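# Find the light check weight and place it on the red dish

## Task

Among four check weights, one weighs less than the rest; it must end up lying flat on the red dish while the other three stay off the dish. Use the balance to find it: its pointer sits over the white mark when the pans hold equal loads and tilts toward the pan with less load otherwise. Apart from the weights and the dish, every object must remain upright, and the balance must stay on the piece of furniture where it currently sits.

## Robot and tools

ROBOTS. Three identical i2rt Big YAM arms, arm1, arm2 and arm3. Each has six revolute joints, a two-finger gripper and a wrist camera. The hand reaches roughly 1.0 m from the joint1 axis. Calibrated feet (base_link, scene frame, m): arm1 at (-0.017, 1.211, 0.828), turned about 180 deg; arm2 at (0.095, -0.011, 0.883), facing +x; arm3 at (-0.083, -1.202, 0.816), facing roughly +x. Each foot looks along its own +x. Fixed cameras: room_a and room_b. Wrist cameras: arm1_cam_wrist, arm2_cam_wrist, arm3_cam_wrist.

FRAME. One scene frame for everything, origin on the floor, +z up, metres. The reported hand point lies between the finger pads, about 1 cm short of the tips. The hand's +z runs along the fingers; the fingers open and close along its y axis. Printed hand positions can be a bit off, more so at long reach.

JOINTS (absolute targets, radians; gripper in metres). joint1_rad -2.879..2.879 (base yaw, positive counter-clockwise from above, 0 = along the foot's +x); joint2_rad 0..3.141 (shoulder, 0 = upper arm pointing back, rising as it grows); joint3_rad 0..3.019 (elbow, 0 = folded); joint4_rad -1.692..1.57 (hand pitch, positive tips fingers up); joint5_rad -1.57..1.57 (sideways swing, positive to the arm's right); joint6_rad -2.094..2.094 (roll, positive clockwise viewed from behind); gripper_m 0..0.093 (gap between fingertips). Done tolerances are ±0.045, 0.14, 0.09, 0.055, 0.03, 0.035 rad and ±0.003 m. Values outside a range get the call refused.

move. Arguments are arm1, arm2, arm3 (one object per robot) and cameras. A robot you omit keeps its previous command. Inside a robot's object: "joints" is a dict of absolute targets keyed by joint name (any subset); "min_time_s" (0.1-8 s) sets the shortest duration of that robot's joint motions; "target" is a list of seven numbers [x, y, z, qw, qx, qy, qz], an absolute hand pose in the scene frame in metres plus a unit quaternion, reached along a straight line from the current hand_target; "speed" (0.002-0.5 m/s, default 0.25, allowed only with target) caps that line's speed, with turning capped at twice the number in rad/s. If target is present, joints may contain only gripper_m. All motions in one call start at once; all hand paths finish together, paced by the slowest. Paths take 0.5-10 s and one action at most 15 s. The controller clips each step to 100 mm and 20 deg from the measured hand, so the hand trails its path, can overshoot speed near full stretch, and often stops a centimetre or more away. Paths ignore obstacles and other arms. cameras: list of names or ["all"]; [] gives none; omitted means none for an action, all for an empty call. Unknown keys make a call invalid. An empty move returns the full state, every image and the scene number. After a refused call, the later move/wait/finished_scene calls of that same reply are skipped.

wait: seconds (0-10), optional cameras; commands nothing new. zoom_image: camera plus region [x0, y0, x1, y1] in pixels from the top-left, at most 504 x 504, usable only on a camera in the latest images. finished_scene: scene = the current scene number; it is final, and the goal must hold with no robot help.

RESULTS. The "move" line gives each moved robot "done" or its worst status. joint_status/hand_status words: off_target (stopped short, maybe still pushing); time_out (joints keep a nearby target and push on; send the reported position to relax them); not_followed, with "joint command not followed" or "pose unreachable" meaning a safety check held the targets back, and the robot may retry them later. on_its_own lists uncommanded motion; "held at" is a target, not a reading. A robot under "as last shown" was not commanded; its status lines say "not commanded" and missing lines are unchanged. The "pictures" line gives image order; images may lag the state slightly. Joint velocities are rad/s (gripper m/s); "within noise" means still. Torques are N m per arm joint, gravity included, with offsets and noise; joints 3 and 4 wrap at ±28 N m. hand_target is the pose the held joint targets imply.

GRIPPING. On a rigid object at full force, gripper_m shows up to ~0.005 m less than its width (some units ~0.002 more). Closed on nothing reads 0.000-0.003. Aim about 0.005 m under the contact reading for full force (pads ~50-64 N each). To release, command well above the reading.

CAMERAS. Calibration gives K, distortion and T_world_to_cam (scene to camera, metres) plus pos_world; fixed cameras may have shifted up to ~2.3 deg and 9 mm, and are most accurate near image centre. Wrist camera poses derive from joint readings.

AVOID. Any hard press between two arms (including one gripper clamping another's fingers) ends the scene; the clearance check can react late and ignores fingers, housings and wrist cameras. Arms do not stop on contact and can push hard. Do not knock items out of the area or to the floor, drop parts from height, release moving parts, or strike the balance or other heavy/fixed things. Brief pushes on loose items may occur. Long holds, stretched poses or pushing at unreachable poses heat motors: MOTOR HOT appears at 85 °C, and at 100 °C the arm goes limp for 30-60 s (OVER-TEMPERATURE FAULT, keys read limit_stop_at_motor_heat; resend targets afterwards). The scene keeps running while you think; faster, smoother, gentler work is better.

Each tool is called after ">>>" as name([rows], argument=value, ...), one row to a line, values as JSON.

## Session

>>> move()

Scene clock: 0.00 s.
Joint torques (N m): no reading
Heat: arm1: hottest joint2_rad 37 °C; arm2: hottest joint2_rad 31 °C; arm3: hottest joint2_rad 36 °C.
Joint velocities: within noise
arm1.joint_positions: joint1_rad=+0.463 joint2_rad=+0.615 joint3_rad=+1.490 joint4_rad=-1.383 joint5_rad=+0.276 joint6_rad=+0.395 gripper_m=+0.09396
arm1.joint_status: not commanded
arm1.hand: x=-0.2166 y=+1.1519 z=+1.4100 quat_wxyz=(-0.119, -0.855, +0.016, +0.505) (m; scene frame)
arm1.hand_target: x=-0.2135 y=+1.1537 z=+1.4229 quat_wxyz=(-0.125, -0.847, +0.018, +0.516) (m; scene frame)
arm1.hand_status: not commanded
arm2.joint_positions: joint1_rad=+0.482 joint2_rad=+0.585 joint3_rad=+1.357 joint4_rad=-1.462 joint5_rad=+0.226 joint6_rad=+0.023 gripper_m=+0.09396
arm2.joint_status: not commanded
arm2.hand: x=-0.1095 y=-0.0683 z=+1.3892 quat_wxyz=(-0.010, +0.891, +0.138, -0.433) (m; scene frame)
arm2.hand_target: x=-0.1075 y=-0.0675 z=+1.4001 quat_wxyz=(-0.007, +0.885, +0.136, -0.444) (m; scene frame)
arm2.hand_status: not commanded
arm3.joint_positions: joint1_rad=-0.065 joint2_rad=+0.649 joint3_rad=+1.390 joint4_rad=-1.161 joint5_rad=-0.034 joint6_rad=-0.702 gripper_m=+0.09396
arm3.joint_status: not commanded
arm3.hand: x=-0.3410 y=-1.1470 z=+1.3892 quat_wxyz=(-0.236, +0.811, +0.203, -0.495) (m; scene frame)
arm3.hand_target: x=-0.3379 y=-1.1478 z=+1.4005 quat_wxyz=(-0.241, +0.804, +0.201, -0.504) (m; scene frame)
arm3.hand_status: not commanded
pictures: arm1_cam_wrist, arm2_cam_wrist, arm3_cam_wrist, room_a, room_b

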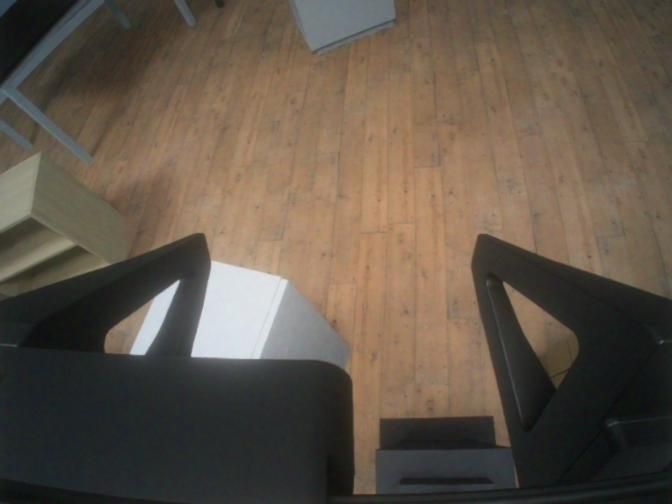

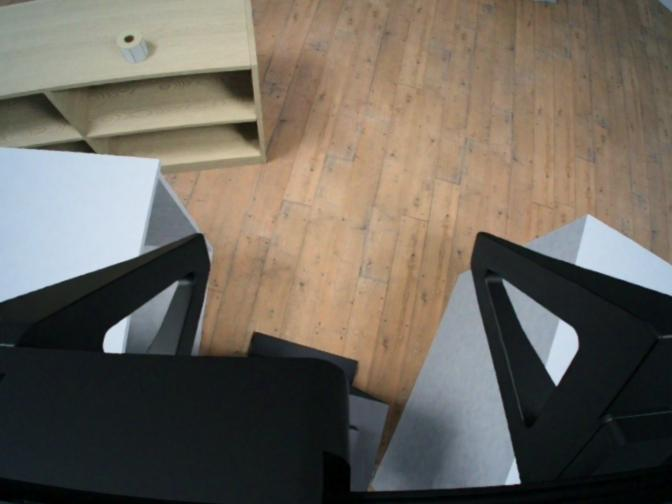

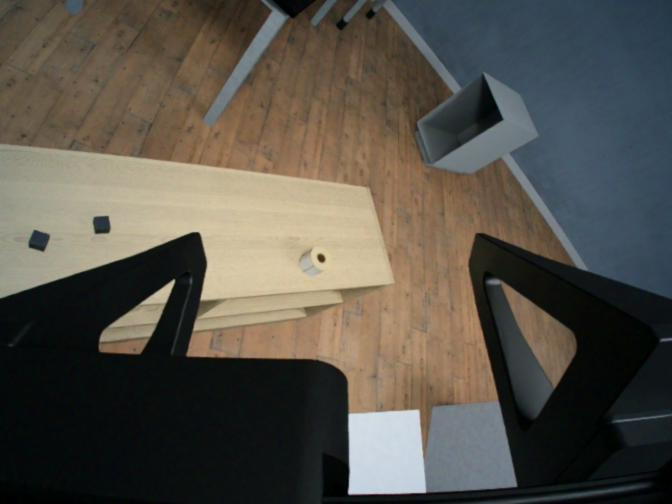

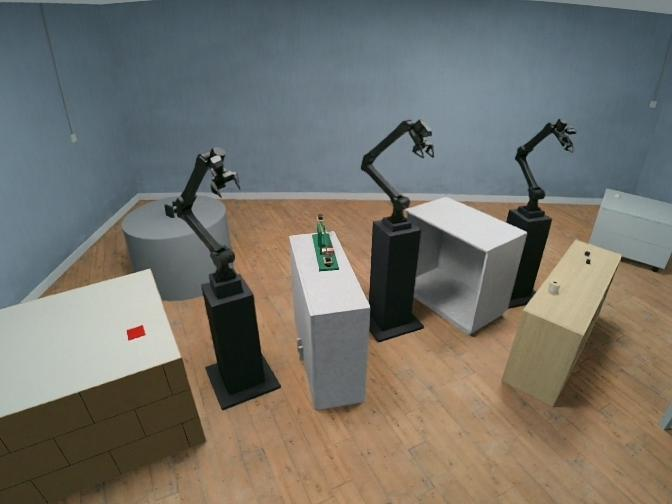

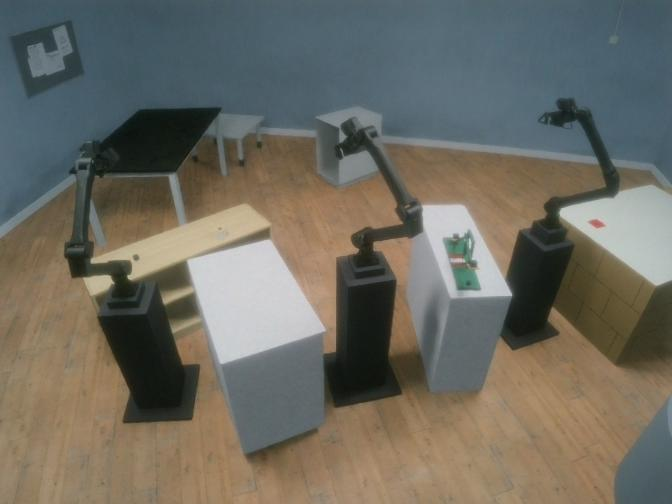

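>>> zoom_image(camera="room_a", region=[280, 200, 380, 290])

>>> zoom_image(camera="room_a", region=[500, 220, 640, 320])

>>> zoom_image(camera="room_b", region=[410, 210, 530, 310])

>>> zoom_image(camera="room_b", region=[80, 200, 330, 360])

>>> zoom_image(camera="room_a", region=[60, 270, 220, 390])

Scaled by 5.040 from the camera's 672x504 image, which has a finer 960x720 frame.

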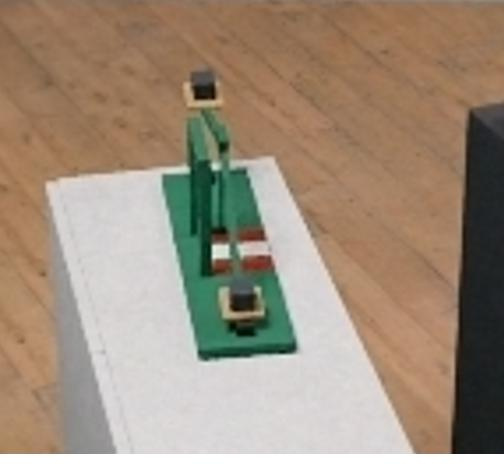

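Scaled by 3.600 from the camera's 672x504 image, which has a finer 960x720 frame.

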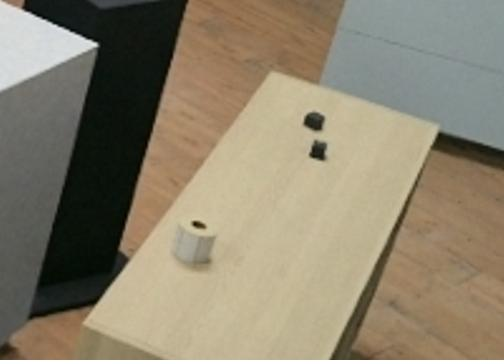

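Scaled by 4.200 from the camera's 672x504 image, which has a finer 960x720 frame.

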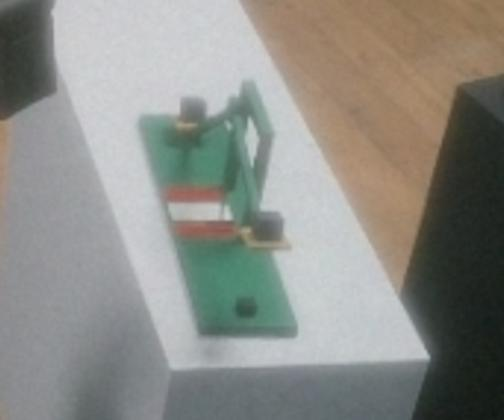

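Scaled by 2.016 from the camera's 672x504 image, which has a finer 960x720 frame.

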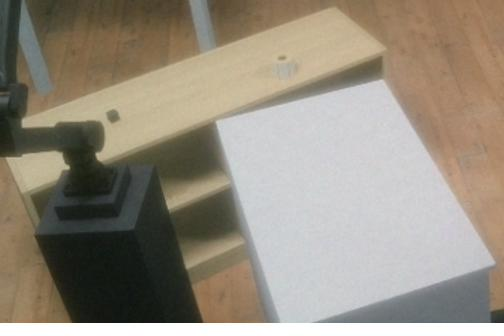

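Scaled by 3.150 from the camera's 672x504 image, which has a finer 960x720 frame.

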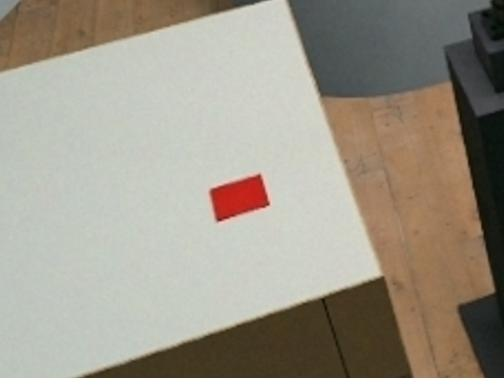

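>>> move(arm1={"joints":{"joint1_rad":-1.16,"joint5_rad":0,"joint6_rad":0}}, arm2={"joints":{"joint1_rad":-1.6,"joint5_rad":0,"joint6_rad":0}}, arm3={"joints":{"joint1_rad":0.7,"joint5_rad":0,"joint6_rad":0}})

>>> move(arm1={"target":[-0.17,1.5,1.1,0.1352,-0.8235,0.5047,0.2207],"speed":0.4}, arm2={"target":[0.12,0.2,1.05,0.4545,-0.5417,0.5417,0.4545],"speed":0.4}, arm3={"target":[-0.4,-1.39,0.95,-0.067,-0.933,-0.25,0.25],"speed":0.4}, cameras=["all"])

Scene clock: 6.03 s.
Joint torques (N m): arm1=[-0.97 2.61 10.3 2.11 -0.03 -0.22] | arm2=[0.67 2.55 10.86 1.98 -0.09 0] | arm3=[-0.56 0.38 8.81 2.07 0.13 0.05]
Heat: arm1: hottest joint2_rad 37 °C; arm2: hottest joint2_rad 31 °C; arm3: hottest joint2_rad 36 °C.
move: arm1 done; arm2 done; arm3 done
Joint velocities: within noise
arm1.joint_positions: joint1_rad=-1.146 joint2_rad=+0.615 joint3_rad=+1.490 joint4_rad=-1.383 joint5_rad=+0.003 joint6_rad=+0.014 gripper_m=+0.09397
arm1.joint_status: all done
arm1.hand: x=-0.1116 y=+1.4034 z=+1.4048 quat_wxyz=(+0.256, -0.734, +0.453, +0.436) (m; scene frame)
arm1.hand_target: x=-0.1078 y=+1.4016 z=+1.4179 quat_wxyz=(+0.268, -0.727, +0.448, +0.445) (m; scene frame)
arm1.hand_status: not commanded
arm2.joint_positions: joint1_rad=-1.588 joint2_rad=+0.585 joint3_rad=+1.357 joint4_rad=-1.462 joint5_rad=+0.001 joint6_rad=+0.008 gripper_m=+0.09397
arm2.joint_status: all done
arm2.hand: x=+0.1081 y=+0.1895 z=+1.3909 quat_wxyz=(-0.316, +0.613, -0.661, -0.296) (m; scene frame)
arm2.hand_target: x=+0.1102 y=+0.1870 z=+1.4018 quat_wxyz=(-0.327, +0.608, -0.658, -0.301) (m; scene frame)
arm2.hand_status: not commanded
arm3.joint_positions: joint1_rad=+0.694 joint2_rad=+0.649 joint3_rad=+1.390 joint4_rad=-1.161 joint5_rad=-0.002 joint6_rad=-0.009 gripper_m=+0.09396
arm3.joint_status: all done
arm3.hand: x=-0.3115 y=-1.3390 z=+1.3878 quat_wxyz=(+0.136, +0.807, +0.223, -0.529) (m; scene frame)
arm3.hand_target: x=-0.3081 y=-1.3386 z=+1.3991 quat_wxyz=(+0.142, +0.801, +0.219, -0.538) (m; scene frame)
arm3.hand_status: not commanded
pictures: none

Scene clock: 9.07 s.
Joint torques (N m): arm1=[0.56 -2.26 12.11 1.76 0.11 0.06] | arm2=[-0.03 2.37 11.07 2.02 -0.4 0.01] | arm3=[-0.67 -5.01 9.61 1.83 -0.03 0.06]
Heat: arm1: hottest joint2_rad 37 °C; arm2: hottest joint2_rad 31 °C; arm3: hottest joint2_rad 36 °C.
move: arm1 off_target; arm2 off_target; arm3 done
Joint velocities: within noise
arm1.joint_positions: joint1_rad=-1.135 joint2_rad=+0.840 joint3_rad=+0.901 joint4_rad=-1.136 joint5_rad=+0.025 joint6_rad=+0.017 gripper_m=+0.09397
arm1.joint_status: not commanded
arm1.hand: x=-0.1626 y=+1.4954 z=+1.0909 quat_wxyz=(+0.131, -0.826, +0.507, +0.207) (m; scene frame)
arm1.hand_target: x=-0.1699 y=+1.4997 z=+1.1001 quat_wxyz=(+0.135, -0.824, +0.505, +0.221) (m; scene frame)
arm1.hand_status: off_target (0.013 m and 1.7 deg from the pose sent, 0.325 m and 30.8 deg at the start)
arm2.joint_positions: joint1_rad=-2.400 joint2_rad=+0.020 joint3_rad=+0.157 joint4_rad=-0.764 joint5_rad=-1.037 joint6_rad=-0.468 gripper_m=+0.09397
arm2.joint_status: not commanded
arm2.hand: x=+0.1184 y=+0.2002 z=+1.0493 quat_wxyz=(-0.349, +0.611, -0.519, -0.485) (m; scene frame)
arm2.hand_target: x=+0.1212 y=+0.2002 z=+1.0501 quat_wxyz=(-0.362, +0.612, -0.514, -0.481) (m; scene frame)
arm2.hand_status: off_target (0.002 m and 15.1 deg from the pose sent, 0.341 m and 29.0 deg at the start; pose on its path clipped on 12 of 91 steps; a joint's target at an end of its range on 65 of 91 steps)
arm3.joint_positions: joint1_rad=+0.697 joint2_rad=+1.035 joint3_rad=+0.645 joint4_rad=-0.673 joint5_rad=-0.002 joint6_rad=+0.003 gripper_m=+0.09396
arm3.joint_status: not commanded
arm3.hand: x=-0.3940 y=-1.3831 z=+0.9467 quat_wxyz=(+0.063, +0.934, +0.251, -0.245) (m; scene frame)
arm3.hand_target: x=-0.3998 y=-1.3898 z=+0.9501 quat_wxyz=(+0.067, +0.933, +0.250, -0.250) (m; scene frame)
arm3.hand_status: done (0.010 m and 0.7 deg from the pose sent, 0.450 m and 36.2 deg at the start)
pictures: arm1_cam_wrist, arm2_cam_wrist, arm3_cam_wrist, room_a, room_b
camera_calibration:
arm1_cam_wrist: T_world_to_cam=[[0.891639, 0.452657, 0.00902427, -0.541814], [0.446906, -0.883153, 0.142536, 1.24075], [0.0724897, -0.123058, -0.989748, 1.40312], [0, 0, 0, 1]] pos_world=[-0.173107, 1.51369, 1.21677]
arm2_cam_wrist: T_world_to_cam=[[0.971592, 0.223959, -0.076497, -0.0783794], [0.131926, -0.780884, -0.610586, 0.786587], [-0.196481, 0.583149, -0.788246, 0.857726], [0, 0, 0, 1]] pos_world=[0.140909, 0.131605, 1.15038]
arm3_cam_wrist: T_world_to_cam=[[-0.491895, 0.870654, -0.000338044, 1.01246], [0.865584, 0.489072, 0.107583, 0.918139], [0.0938326, 0.0526267, -0.994196, 1.17747], [0, 0, 0, 1]] pos_world=[-0.407187, -1.39251, 1.07221]

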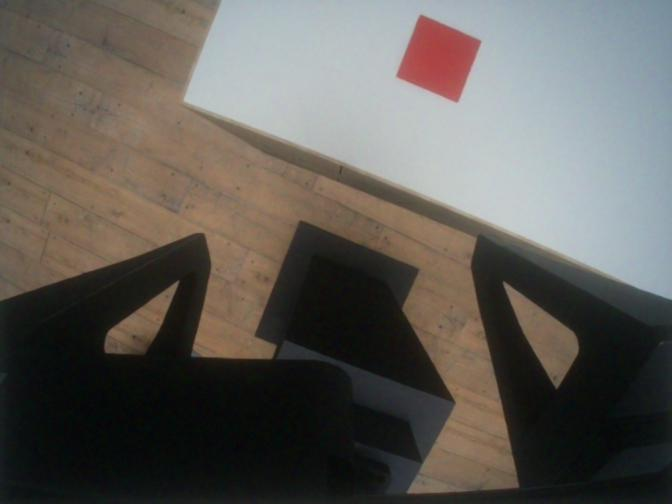

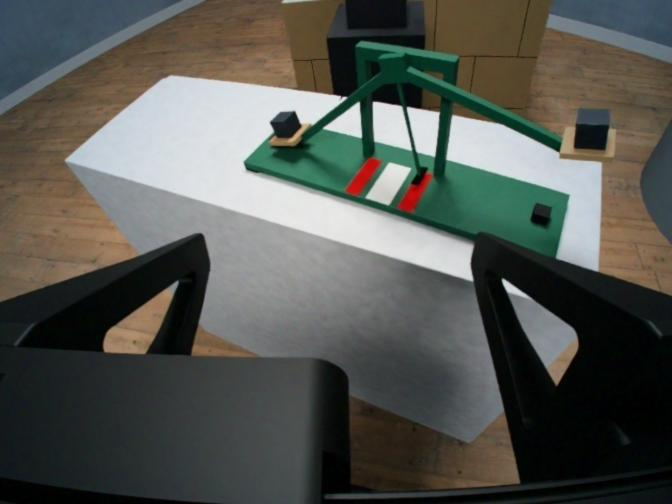

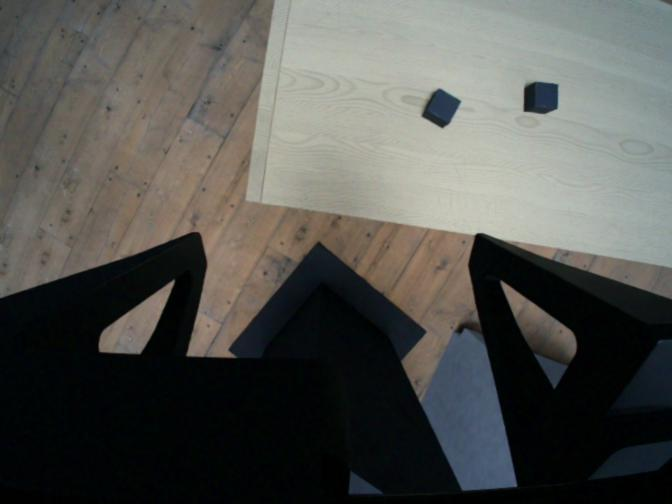

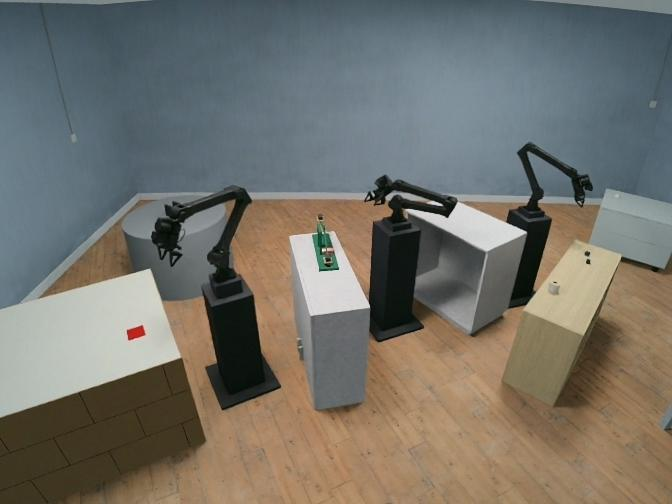

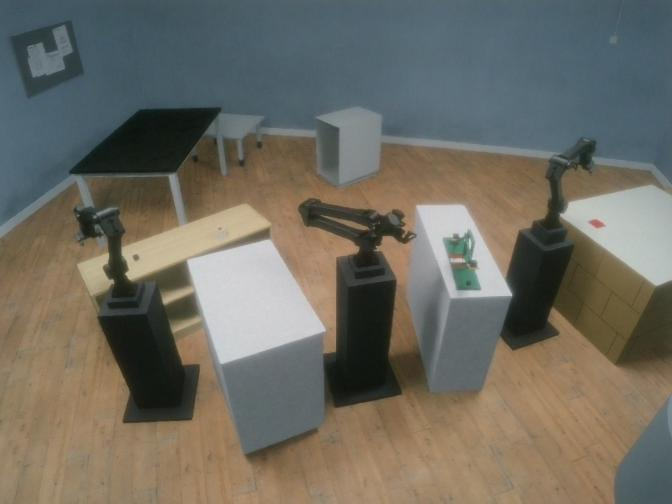

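>>> move(arm2={"joints":{"joint1_rad":-1.9,"joint2_rad":0.84,"joint3_rad":0.9,"joint4_rad":-1.1,"joint5_rad":0,"joint6_rad":0}})

>>> move(arm2={"target":[0.29,0.45,1.08,0.2147,-0.8007,0.5401,0.1447],"speed":0.3}, cameras=["arm2_cam_wrist"])

Scene clock: 13.07 s.
Joint torques (N m): arm1=[0.79 -2.02 12.19 1.94 0.06 0] | arm2=[2.26 -1.9 16.46 1.18 0.04 0.21] | arm3=[-0.56 -5.01 9.62 1.8 -0.02 0.05]
Heat: arm1: hottest joint2_rad 37 °C; arm2: hottest joint2_rad 31 °C; arm3: hottest joint2_rad 36 °C.
move: arm2 done
Joint velocities: within noise
arm1, arm3: as last shown
arm2.joint_positions: joint1_rad=-1.912 joint2_rad=+0.831 joint3_rad=+0.840 joint4_rad=-1.094 joint5_rad=-0.002 joint6_rad=-0.010 gripper_m=+0.09397
arm2.joint_status: all done
arm2.hand: x=+0.2145 y=+0.2760 z=+1.1278 quat_wxyz=(-0.205, +0.543, -0.803, -0.138) (m; scene frame)
arm2.hand_target: x=+0.2155 y=+0.2880 z=+1.1548 quat_wxyz=(-0.222, +0.540, -0.797, -0.152) (m; scene frame)
arm2.hand_status: not commanded
pictures: none

Scene clock: 15.37 s.
Joint torques (N m): arm1=[0.73 -1.85 12.22 1.91 0.08 0.04] | arm2=[0.62 -7.53 15.62 1.28 -0.32 0.02] | arm3=[-0.67 -4.95 9.63 1.78 -0.03 0.05]
Heat: arm1: hottest joint2_rad 37 °C; arm2: hottest joint3_rad 33 °C; arm3: hottest joint2_rad 36 °C.
move: arm2 off_target
Joint velocities: within noise
arm1, arm3: as last shown
arm2.joint_positions: joint1_rad=-1.985 joint2_rad=+1.383 joint3_rad=+1.062 joint4_rad=-0.826 joint5_rad=-0.226 joint6_rad=-0.796 gripper_m=+0.09398
arm2.joint_status: not commanded
arm2.hand: x=+0.2753 y=+0.4333 z=+1.0632 quat_wxyz=(-0.197, +0.803, -0.543, -0.144) (m; scene frame)
arm2.hand_target: x=+0.2896 y=+0.4487 z=+1.0802 quat_wxyz=(-0.215, +0.801, -0.540, -0.145) (m; scene frame)
arm2.hand_status: off_target (0.028 m and 2.1 deg from the pose sent, 0.196 m and 42.5 deg at the start)
pictures: arm2_cam_wrist
camera_calibration:
arm2_cam_wrist: T_world_to_cam=[[0.928206, 0.337844, 0.155868, -0.566485], [0.315218, -0.936611, 0.15296, 0.161641], [0.197665, -0.0928463, -0.975863, 1.14739], [0, 0, 0, 1]] pos_world=[0.248063, 0.44931, 1.18327]

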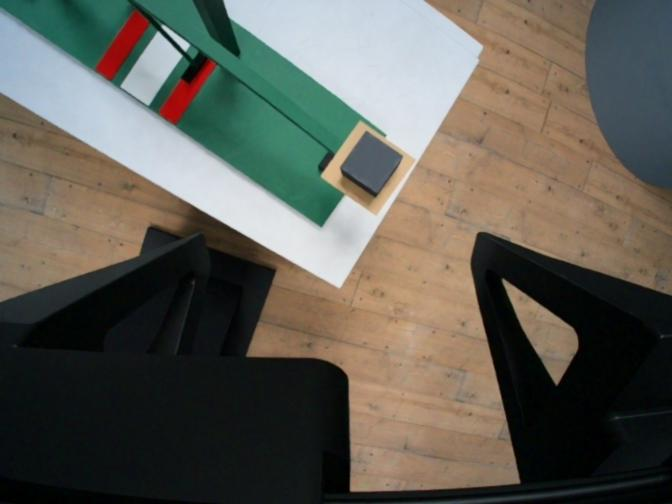

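>>> zoom_image(camera="arm2_cam_wrist", region=[300, 100, 430, 230])

Scaled by 3.877 from the camera's 672x504 image, which has a finer 960x720 frame.

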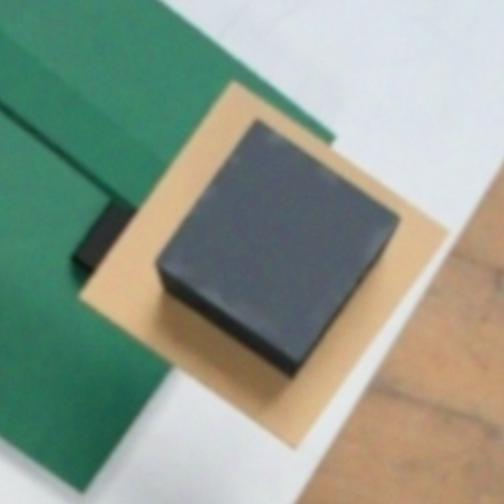

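>>> move(arm1={"joints":{"joint1_rad":1.34}}, arm2={"target":[0.308,0.498,1.065,0,-0.6088,0.7934,0],"speed":0.25}, cameras=["arm2_cam_wrist"])

Scene clock: 19.03 s.
Joint torques (N m): arm1=[1.08 -1.61 12.11 1.62 0.13 0.04] | arm2=[2.43 -12.51 14.97 0.28 0.03 0.21] | arm3=[-0.67 -4.89 9.61 1.83 -0.03 0.06]
Heat: arm1: hottest joint3_rad 38 °C; arm2: hottest joint3_rad 34 °C; arm3: hottest joint2_rad 36 °C.
move: arm1 done; arm2 off_target
Joint velocities: within noise
arm1.joint_positions: joint1_rad=+1.325 joint2_rad=+0.840 joint3_rad=+0.901 joint4_rad=-1.129 joint5_rad=+0.025 joint6_rad=+0.017 gripper_m=+0.09398
arm1.joint_status: all done
arm1.hand: x=-0.0786 y=+0.8986 z=+1.0942 quat_wxyz=(-0.151, -0.751, -0.610, +0.202) (m; scene frame)
arm1.hand_target: x=-0.0752 y=+0.8923 z=+1.1025 quat_wxyz=(-0.160, -0.749, -0.609, +0.208) (m; scene frame)
arm1.hand_status: not commanded
arm2.joint_positions: joint1_rad=-1.926 joint2_rad=+1.790 joint3_rad=+1.605 joint4_rad=-1.420 joint5_rad=+0.000 joint6_rad=-0.142 gripper_m=+0.09398
arm2.joint_status: not commanded
arm2.hand: x=+0.3068 y=+0.4799 z=+1.0584 quat_wxyz=(+0.009, +0.608, -0.794, +0.004) (m; scene frame)
arm2.hand_target: x=+0.3077 y=+0.4973 z=+1.0650 quat_wxyz=(-0.001, +0.609, -0.793, +0.000) (m; scene frame)
arm2.hand_status: off_target (0.019 m and 1.2 deg from the pose sent, 0.073 m and 46.1 deg at the start)
arm3: as last shown
pictures: arm2_cam_wrist
camera_calibration:
arm2_cam_wrist: T_world_to_cam=[[0.966454, -0.256599, -0.011115, -0.160424], [-0.199218, -0.776244, 0.598128, -0.194165], [-0.162107, -0.575849, -0.801323, 1.29829], [0, 0, 0, 1]] pos_world=[0.326823, 0.555734, 1.1547]

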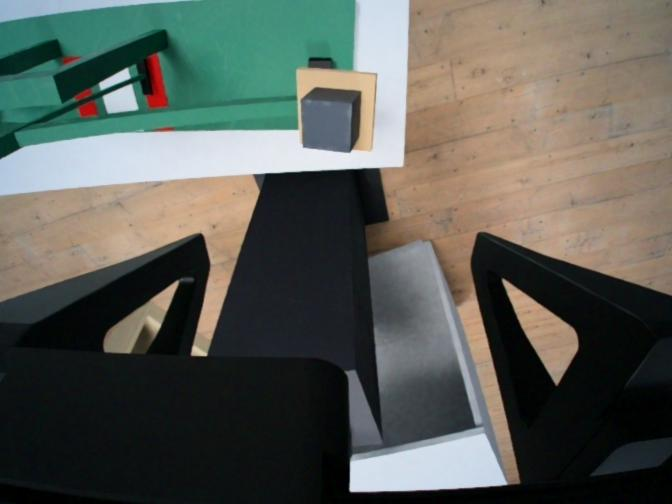

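>>> zoom_image(camera="arm2_cam_wrist", region=[280, 50, 400, 170])

Scaled by 4.200 from the camera's 672x504 image, which has a finer 960x720 frame.

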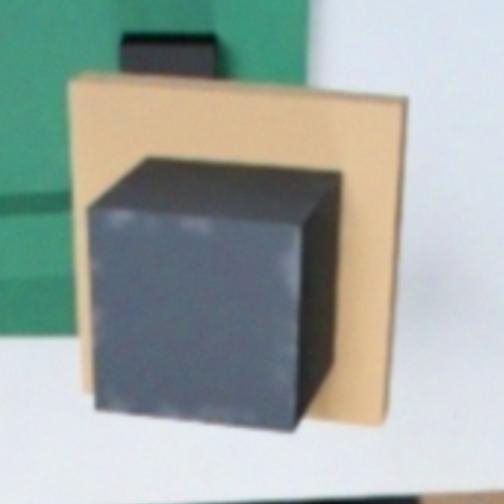

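>>> move(arm2={"target":[0.3,0.506,0.965,0,-0.6088,0.7934,0],"speed":0.15}, cameras=["arm2_cam_wrist"])

Scene clock: 21.37 s.
Joint torques (N m): arm1=[1.03 -2.32 12.11 1.66 0.12 0.01] | arm2=[3.02 -14.1 9.87 0.92 0.02 0.17] | arm3=[-0.56 -5.01 9.62 1.81 -0.03 0.05]
Heat: arm1: hottest joint3_rad 39 °C; arm2: hottest joint3_rad 35 °C; arm3: hottest joint2_rad 36 °C.
move: arm2 off_target
Joint velocities: within noise
arm1, arm3: as last shown
arm2.joint_positions: joint1_rad=-1.907 joint2_rad=+1.879 joint3_rad=+1.504 joint4_rad=-1.203 joint5_rad=+0.001 joint6_rad=-0.124 gripper_m=+0.09398
arm2.joint_status: not commanded
arm2.hand: x=+0.3048 y=+0.5015 z=+0.9744 quat_wxyz=(-0.003, +0.608, -0.794, -0.003) (m; scene frame)
arm2.hand_target: x=+0.2999 y=+0.5058 z=+0.9652 quat_wxyz=(+0.000, +0.609, -0.793, +0.000) (m; scene frame)
arm2.hand_status: off_target (0.011 m and 0.5 deg from the pose sent, 0.097 m and 1.2 deg at the start)
pictures: arm2_cam_wrist
camera_calibration:
arm2_cam_wrist: T_world_to_cam=[[0.966437, -0.256821, -0.00652697, -0.158261], [-0.20639, -0.791288, 0.575557, -0.0958287], [-0.15298, -0.554893, -0.817735, 1.24574], [0, 0, 0, 1]] pos_world=[0.323744, 0.57478, 1.07281]

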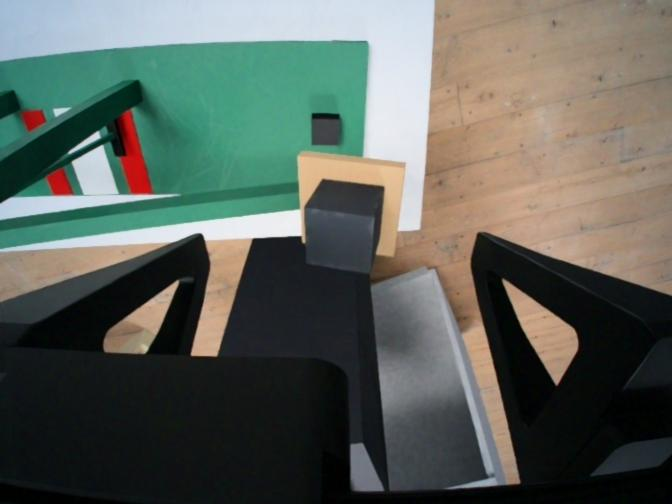

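>>> move(arm2={"target":[0.301,0.499,0.910,0,-0.5878,0.809,0],"speed":0.08}, cameras=["arm2_cam_wrist"])

Scene clock: 23.70 s.
Joint torques (N m): arm1=[0.56 -1.85 12.23 1.59 0.11 0.02] | arm2=[1.79 -13.8 9.16 0.91 0.02 0.17] | arm3=[-0.56 -4.95 9.63 1.83 -0.03 0.05]
Heat: arm1: hottest joint3_rad 39 °C; arm2: hottest joint3_rad 35 °C; arm3: hottest joint2_rad 36 °C.
move: arm2 off_target
Joint velocities: within noise
arm1, arm3: as last shown
arm2.joint_positions: joint1_rad=-1.907 joint2_rad=+1.920 joint3_rad=+1.422 joint4_rad=-1.069 joint5_rad=+0.001 joint6_rad=-0.078 gripper_m=+0.09398
arm2.joint_status: not commanded
arm2.hand: x=+0.3036 y=+0.4988 z=+0.9237 quat_wxyz=(-0.007, +0.590, -0.808, -0.005) (m; scene frame)
arm2.hand_target: x=+0.3009 y=+0.4987 z=+0.9103 quat_wxyz=(+0.000, +0.588, -0.809, +0.000) (m; scene frame)
arm2.hand_status: off_target (0.014 m and 1.1 deg from the pose sent, 0.065 m and 2.9 deg at the start)
pictures: arm2_cam_wrist
camera_calibration:
arm2_cam_wrist: T_world_to_cam=[[0.953708, -0.300673, -0.00612269, -0.132764], [-0.244183, -0.786092, 0.567833, -0.0530103], [-0.175545, -0.540052, -0.823121, 1.20714], [0, 0, 0, 1]] pos_world=[0.325582, 0.57033, 1.02291]

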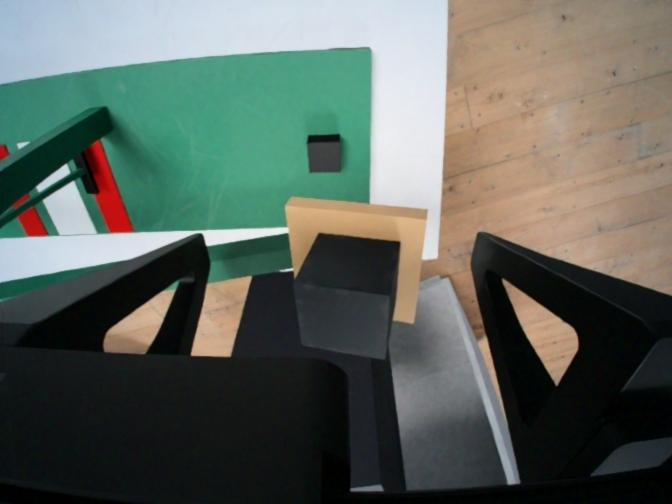

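>>> move(arm2={"target":[0.302,0.498,0.899,0,-0.5878,0.809,0],"speed":0.05})

>>> move(arm2={"joints":{"gripper_m":0.02}}, cameras=["arm2_cam_wrist"])

Scene clock: 25.10 s.
Joint torques (N m): arm1=[0.5 -2.32 12.22 1.63 0.09 0] | arm2=[1.67 -13.51 8.9 0.98 0.02 0.18] | arm3=[-0.56 -4.89 9.63 1.83 -0.03 0.05]
Heat: arm1: hottest joint3_rad 40 °C; arm2: hottest joint3_rad 35 °C; arm3: hottest joint2_rad 36 °C.
move: arm2 off_target
Joint velocities: within noise
arm1, arm3: as last shown
arm2.joint_positions: joint1_rad=-1.907 joint2_rad=+1.930 joint3_rad=+1.411 joint4_rad=-1.044 joint5_rad=+0.001 joint6_rad=-0.078 gripper_m=+0.09398
arm2.joint_status: not commanded
arm2.hand: x=+0.3039 y=+0.4996 z=+0.9147 quat_wxyz=(-0.009, +0.590, -0.808, -0.007) (m; scene frame)
arm2.hand_target: x=+0.3018 y=+0.4977 z=+0.8993 quat_wxyz=(+0.000, +0.588, -0.809, +0.000) (m; scene frame)
arm2.hand_status: off_target (0.016 m and 1.3 deg from the pose sent, 0.025 m and 1.1 deg at the start)
pictures: none

Scene clock: 25.90 s.
Joint torques (N m): arm1=[0.62 -1.85 12.34 1.48 0.11 0.02] | arm2=[2.9 -13.57 8.91 0.75 -0.48 0.14] | arm3=[-0.62 -4.95 9.63 1.81 -0.03 0.05]
Heat: arm1: hottest joint3_rad 40 °C; arm2: hottest joint3_rad 35 °C; arm3: hottest joint2_rad 36 °C.
move: arm2 off_target
Joint velocities: within noise
arm1, arm3: as last shown
arm2.joint_positions: joint1_rad=-1.925 joint2_rad=+1.932 joint3_rad=+1.411 joint4_rad=-1.039 joint5_rad=+0.013 joint6_rad=-0.074 gripper_m=+0.03169
arm2.joint_status: gripper_m off_target (ended at +0.03172, target +0.02000)
arm2.hand: x=+0.3152 y=+0.4958 z=+0.9137 quat_wxyz=(-0.013, +0.581, -0.814, -0.002) (m; scene frame)
arm2.hand_target: x=+0.3018 y=+0.4976 z=+0.8992 quat_wxyz=(+0.000, +0.588, -0.809, +0.000) (m; scene frame)
arm2.hand_status: not commanded
pictures: arm2_cam_wrist
camera_calibration:
arm2_cam_wrist: T_world_to_cam=[[0.946961, -0.321279, 0.00670297, -0.144171], [-0.269167, -0.781621, 0.562689, -0.0364751], [-0.175541, -0.534648, -0.826642, 1.19981], [0, 0, 0, 1]] pos_world=[0.337323, 0.566648, 1.0133]

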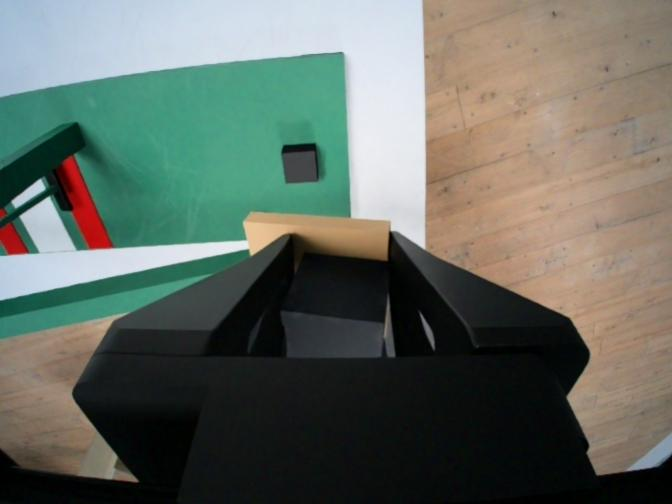

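>>> move(arm2={"target":[0.314,0.498,0.99,0,-0.5878,0.809,0],"speed":0.1}, cameras=["arm2_cam_wrist","room_a"])

Scene clock: 27.80 s.
Joint torques (N m): arm1=[0.67 -2.2 12.25 1.63 0.11 0] | arm2=[2.2 -16.38 13.96 0.17 -0.08 -0.02] | arm3=[-0.67 -4.95 9.65 1.81 -0.03 0.05]
Heat: arm1: hottest joint3_rad 40 °C; arm2: hottest joint3_rad 35 °C; arm3: hottest joint3_rad 37 °C.
move: arm2 off_target
Joint velocities: within noise
arm1: as last shown
arm2.joint_positions: joint1_rad=-1.924 joint2_rad=+1.883 joint3_rad=+1.478 joint4_rad=-1.241 joint5_rad=+0.004 joint6_rad=-0.080 gripper_m=+0.03170
arm2.joint_status: not commanded
arm2.hand: x=+0.3064 y=+0.4796 z=+0.9633 quat_wxyz=(+0.025, +0.584, -0.811, +0.016) (m; scene frame)
arm2.hand_target: x=+0.3134 y=+0.4968 z=+0.9904 quat_wxyz=(+0.000, +0.588, -0.809, +0.000) (m; scene frame)
arm2.hand_status: off_target (0.033 m and 3.5 deg from the pose sent, 0.076 m and 1.8 deg at the start)
arm3.joint_positions: joint1_rad=+0.697 joint2_rad=+1.035 joint3_rad=+0.645 joint4_rad=-0.673 joint5_rad=-0.002 joint6_rad=+0.003 gripper_m=+0.09396
arm3.joint_status: not commanded
arm3.hand: x=-0.3940 y=-1.3831 z=+0.9467 quat_wxyz=(+0.063, +0.934, +0.251, -0.245) (m; scene frame)
arm3.hand_target: x=-0.3998 y=-1.3898 z=+0.9501 quat_wxyz=(+0.067, +0.933, +0.250, -0.250) (m; scene frame)
arm3.hand_status: not commanded
pictures: arm2_cam_wrist, room_a
camera_calibration:
arm2_cam_wrist: T_world_to_cam=[[0.948979, -0.315187, -0.00986205, -0.128869], [-0.238863, -0.738896, 0.630061, -0.174112], [-0.205874, -0.595559, -0.776483, 1.22083], [0, 0, 0, 1]] pos_world=[0.332042, 0.557809, 1.05638]

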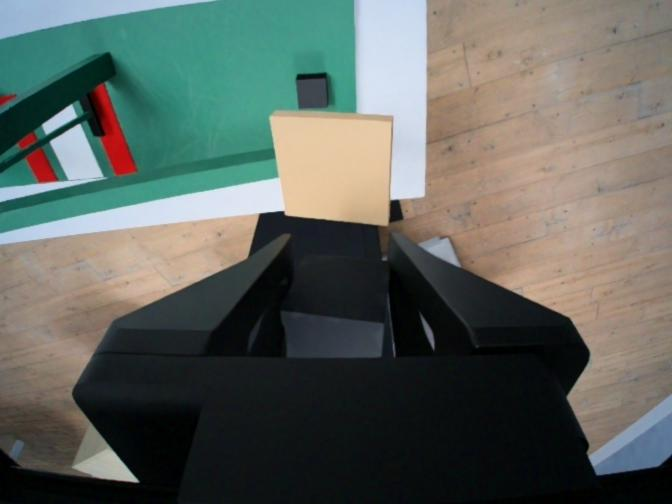

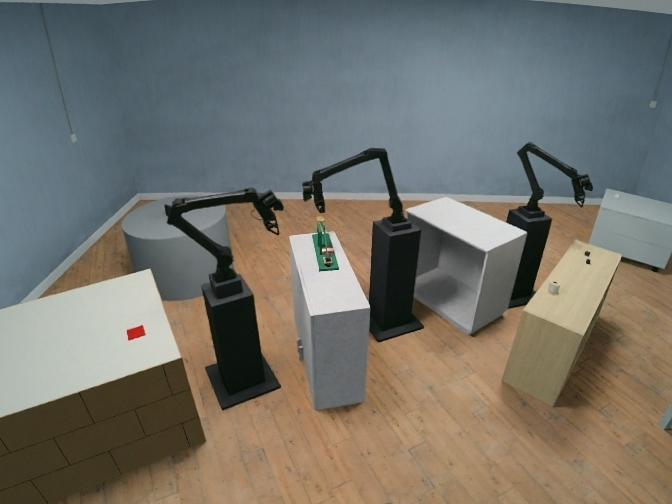

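>>> move(arm2={"target":[0.29,0.46,1.11,0,-0.5878,0.809,0],"speed":0.25})

>>> move(arm2={"target":[-0.24,0.575,1.08,0,-0.5878,0.809,0],"speed":0.3}, cameras=["arm2_cam_wrist","room_b","arm1_cam_wrist"])

Scene clock: 30.90 s.
Joint torques (N m): arm1=[0.73 -1.9 12.27 1.58 0.11 0] | arm2=[2.43 -13.74 14.86 0.18 -0.09 0.15] | arm3=[-0.56 -5.07 9.63 1.84 -0.02 0.06]
Heat: arm1: hottest joint3_rad 41 °C; arm2: hottest joint3_rad 37 °C; arm3: hottest joint3_rad 37 °C.
move: arm2 off_target
Joint velocities: within noise
arm1, arm3: as last shown
arm2.joint_positions: joint1_rad=-1.922 joint2_rad=+1.690 joint3_rad=+1.558 joint4_rad=-1.496 joint5_rad=+0.003 joint6_rad=-0.080 gripper_m=+0.03170
arm2.joint_status: not commanded
arm2.hand: x=+0.2903 y=+0.4447 z=+1.0911 quat_wxyz=(+0.018, +0.585, -0.811, +0.011) (m; scene frame)
arm2.hand_target: x=+0.2895 y=+0.4591 z=+1.1100 quat_wxyz=(+0.000, +0.588, -0.809, +0.000) (m; scene frame)
arm2.hand_status: off_target (0.024 m and 2.5 deg from the pose sent, 0.149 m and 3.5 deg at the start)
pictures: none

Scene clock: 33.87 s.
Joint torques (N m): arm1=[0.56 -1.67 12.3 1.55 0.11 -0.03] | arm2=[1.14 -17.44 15.53 0.27 0.06 0.24] | arm3=[-0.67 -4.89 9.63 1.83 -0.03 0.05]
Heat: arm1: hottest joint3_rad 41 °C; arm2: hottest joint3_rad 38 °C; arm3: hottest joint3_rad 38 °C.
move: arm2 off_target
Joint velocities: within noise
arm1, arm3: as last shown
arm2.joint_positions: joint1_rad=-0.999 joint2_rad=+2.169 joint3_rad=+2.238 joint4_rad=-1.675 joint5_rad=-0.012 joint6_rad=+0.819 gripper_m=+0.03170
arm2.joint_status: not commanded
arm2.hand: x=-0.2377 y=+0.5608 z=+1.0739 quat_wxyz=(+0.002, +0.595, -0.804, +0.012) (m; scene frame)
arm2.hand_target: x=-0.2395 y=+0.5742 z=+1.0798 quat_wxyz=(+0.000, +0.588, -0.809, -0.001) (m; scene frame)
arm2.hand_status: off_target (0.016 m and 1.7 deg from the pose sent, 0.546 m and 2.5 deg at the start; a joint's target at an end of its range on 15 of 89 steps)
pictures: arm1_cam_wrist, arm2_cam_wrist, room_b
camera_calibration:
arm1_cam_wrist: T_world_to_cam=[[-0.977508, 0.20972, 0.0222413, -0.289646], [0.210832, 0.969149, 0.127669, -0.990989], [0.00521963, 0.129486, -0.991567, 1.09658], [0, 0, 0, 1]] pos_world=[-0.0799231, 0.879169, 1.22029]
arm2_cam_wrist: T_world_to_cam=[[0.957159, -0.289368, 0.0106031, 0.379545], [-0.238326, -0.766469, 0.596428, -0.262049], [-0.16446, -0.573403, -0.802597, 1.26852], [0, 0, 0, 1]] pos_world=[-0.217116, 0.636352, 1.17038]

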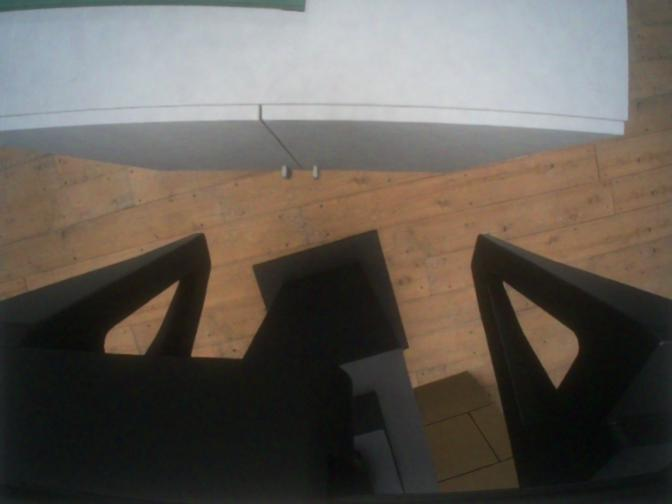

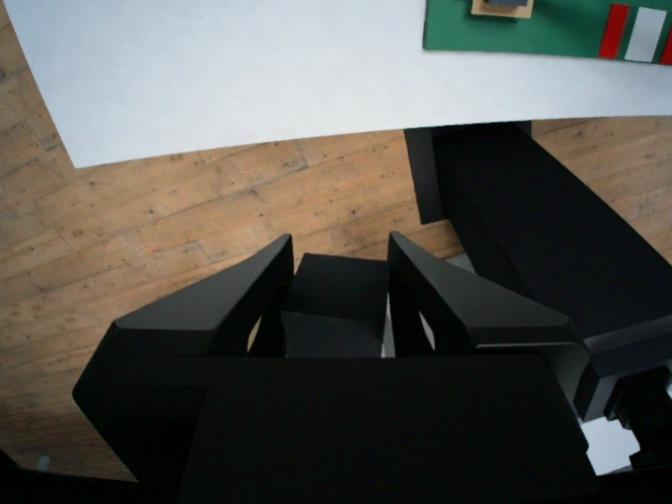

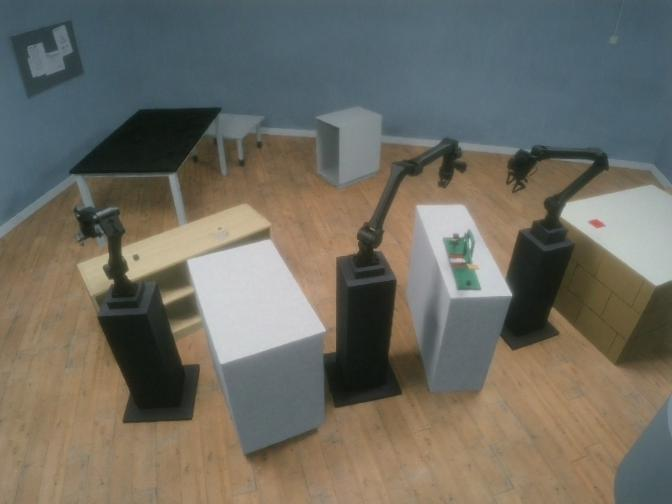

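>>> move(arm2={"target":[-0.24,0.59,0.82,0,-0.5878,0.809,0],"speed":0.25}, cameras=["arm2_cam_wrist","arm1_cam_wrist"])

Scene clock: 35.87 s.
Joint torques (N m): arm1=[0.91 -1.96 12.25 1.51 0.11 0.04] | arm2=[0.44 -20.6 11.15 0.79 0.08 0.12] | arm3=[-0.62 -4.89 9.63 1.81 -0.03 0.05]
Heat: arm1: hottest joint3_rad 41 °C; arm2: hottest joint3_rad 38 °C; arm3: hottest joint3_rad 38 °C.
move: arm2 off_target
Joint velocities: within noise
arm1.joint_positions: joint1_rad=+1.325 joint2_rad=+0.840 joint3_rad=+0.901 joint4_rad=-1.129 joint5_rad=+0.025 joint6_rad=+0.017 gripper_m=+0.09398
arm1.joint_status: not commanded
arm1.hand: x=-0.0786 y=+0.8986 z=+1.0942 quat_wxyz=(-0.151, -0.751, -0.610, +0.202) (m; scene frame)
arm1.hand_target: x=-0.0752 y=+0.8923 z=+1.1025 quat_wxyz=(-0.160, -0.749, -0.609, +0.208) (m; scene frame)
arm1.hand_status: not commanded
arm2.joint_positions: joint1_rad=-1.000 joint2_rad=+2.375 joint3_rad=+1.928 joint4_rad=-1.148 joint5_rad=-0.011 joint6_rad=+0.819 gripper_m=+0.03170
arm2.joint_status: not commanded
arm2.hand: x=-0.2437 y=+0.5792 z=+0.8215 quat_wxyz=(+0.001, +0.594, -0.805, +0.007) (m; scene frame)
arm2.hand_target: x=-0.2399 y=+0.5898 z=+0.8202 quat_wxyz=(+0.000, +0.588, -0.809, +0.000) (m; scene frame)
arm2.hand_status: off_target (0.011 m and 1.2 deg from the pose sent, 0.256 m and 1.7 deg at the start)
arm3: as last shown
pictures: arm1_cam_wrist, arm2_cam_wrist
camera_calibration:
arm1_cam_wrist: T_world_to_cam=[[-0.977508, 0.20972, 0.0222413, -0.289646], [0.210832, 0.969149, 0.127669, -0.990989], [0.00521963, 0.129486, -0.991567, 1.09658], [0, 0, 0, 1]] pos_world=[-0.0799231, 0.879169, 1.22029]
arm2_cam_wrist: T_world_to_cam=[[0.956549, -0.29155, 0.00357283, 0.400208], [-0.237267, -0.771214, 0.590706, -0.0910823], [-0.169465, -0.565887, -0.806879, 1.07342], [0, 0, 0, 1]] pos_world=[-0.222523, 0.65387, 0.918492]

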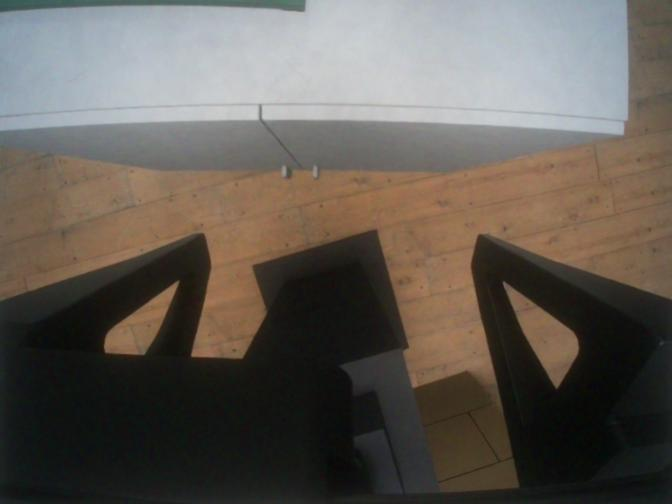

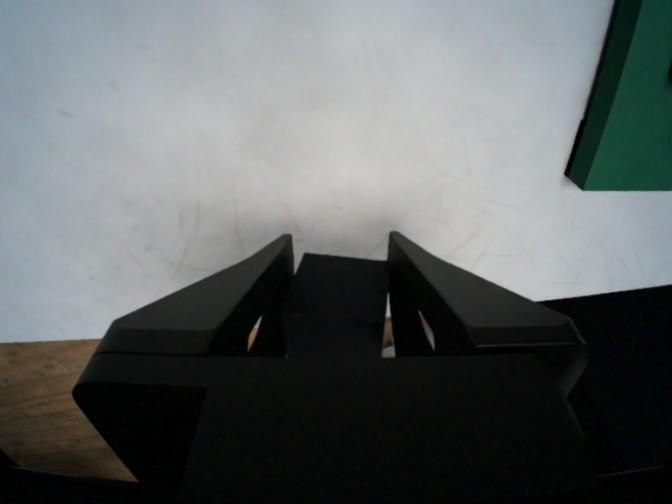

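>>> move(arm2={"target":[-0.239,0.595,0.782,0,-0.5878,0.809,0],"speed":0.08}, cameras=["arm2_cam_wrist"])

Scene clock: 37.27 s.
Joint torques (N m): arm1=[0.73 -2.32 12.19 1.54 0.11 0.03] | arm2=[0.32 -19.25 11.7 0.79 0.07 0.09] | arm3=[-0.62 -5.07 9.63 1.8 -0.03 0.06]
Heat: arm1: hottest joint3_rad 42 °C; arm2: hottest joint3_rad 38 °C; arm3: hottest joint3_rad 38 °C.
move: arm2 off_target
Joint velocities: within noise
arm1, arm3: as last shown
arm2.joint_positions: joint1_rad=-1.005 joint2_rad=+2.430 joint3_rad=+1.928 joint4_rad=-1.097 joint5_rad=-0.011 joint6_rad=+0.819 gripper_m=+0.03170
arm2.joint_status: not commanded
arm2.hand: x=-0.2412 y=+0.5820 z=+0.7850 quat_wxyz=(+0.001, +0.592, -0.806, +0.009) (m; scene frame)
arm2.hand_target: x=-0.2389 y=+0.5947 z=+0.7823 quat_wxyz=(+0.000, +0.588, -0.809, +0.000) (m; scene frame)
arm2.hand_status: off_target (0.014 m and 1.2 deg from the pose sent, 0.043 m and 1.2 deg at the start)
pictures: arm2_cam_wrist
camera_calibration:
arm2_cam_wrist: T_world_to_cam=[[0.955189, -0.295934, 0.00601728, 0.399117], [-0.241773, -0.768323, 0.592643, -0.0711468], [-0.17076, -0.567541, -0.805443, 1.04542], [0, 0, 0, 1]] pos_world=[-0.219917, 0.656767, 0.881788]

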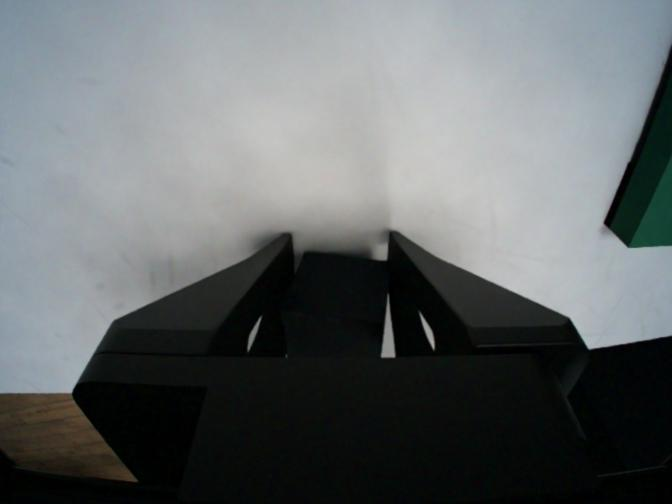

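>>> move(arm2={"target":[-0.239,0.595,0.770,0,-0.5878,0.809,0],"speed":0.04})

>>> move(arm2={"target":[-0.239,0.595,0.762,0,-0.5878,0.809,0],"speed":0.03})

Scene clock: 38.40 s.
Joint torques (N m): arm1=[0.67 -1.67 12.23 1.54 0.12 0.01] | arm2=[0.38 -18.67 11.47 0.77 0.09 0.07] | arm3=[-0.62 -5.07 9.62 1.85 -0.03 0.05]
Heat: arm1: hottest joint3_rad 42 °C; arm2: hottest joint3_rad 39 °C; arm3: hottest joint3_rad 38 °C.
move: arm2 off_target
Joint velocities: within noise
arm1, arm3: as last shown
arm2.joint_positions: joint1_rad=-1.005 joint2_rad=+2.436 joint3_rad=+1.928 joint4_rad=-1.077 joint5_rad=-0.011 joint6_rad=+0.819 gripper_m=+0.03170
arm2.joint_status: not commanded
arm2.hand: x=-0.2429 y=+0.5850 z=+0.7809 quat_wxyz=(+0.001, +0.592, -0.806, +0.002) (m; scene frame)
arm2.hand_target: x=-0.2388 y=+0.5945 z=+0.7702 quat_wxyz=(+0.000, +0.588, -0.809, +0.000) (m; scene frame)
arm2.hand_status: off_target (0.015 m and 0.6 deg from the pose sent, 0.020 m and 1.2 deg at the start)
pictures: none

Scene clock: 39.37 s.
Joint torques (N m): arm1=[0.79 -1.73 12.22 1.61 0.08 0] | arm2=[0.67 -17.67 11.3 0.9 0.08 0.08] | arm3=[-0.62 -4.84 9.66 1.84 -0.03 0.05]
Heat: arm1: hottest joint3_rad 42 °C; arm2: hottest joint3_rad 39 °C; arm3: hottest joint3_rad 38 °C.
move: arm2 off_target
Joint velocities: within noise
arm1, arm3: as last shown
arm2.joint_positions: joint1_rad=-1.005 joint2_rad=+2.437 joint3_rad=+1.928 joint4_rad=-1.068 joint5_rad=-0.011 joint6_rad=+0.819 gripper_m=+0.03170
arm2.joint_status: not commanded
arm2.hand: x=-0.2439 y=+0.5868 z=+0.7804 quat_wxyz=(+0.000, +0.592, -0.806, -0.002) (m; scene frame)
arm2.hand_target: x=-0.2387 y=+0.5942 z=+0.7625 quat_wxyz=(+0.000, +0.588, -0.809, +0.000) (m; scene frame)
arm2.hand_status: off_target (0.021 m and 0.6 deg from the pose sent, 0.022 m and 0.6 deg at the start)
pictures: none


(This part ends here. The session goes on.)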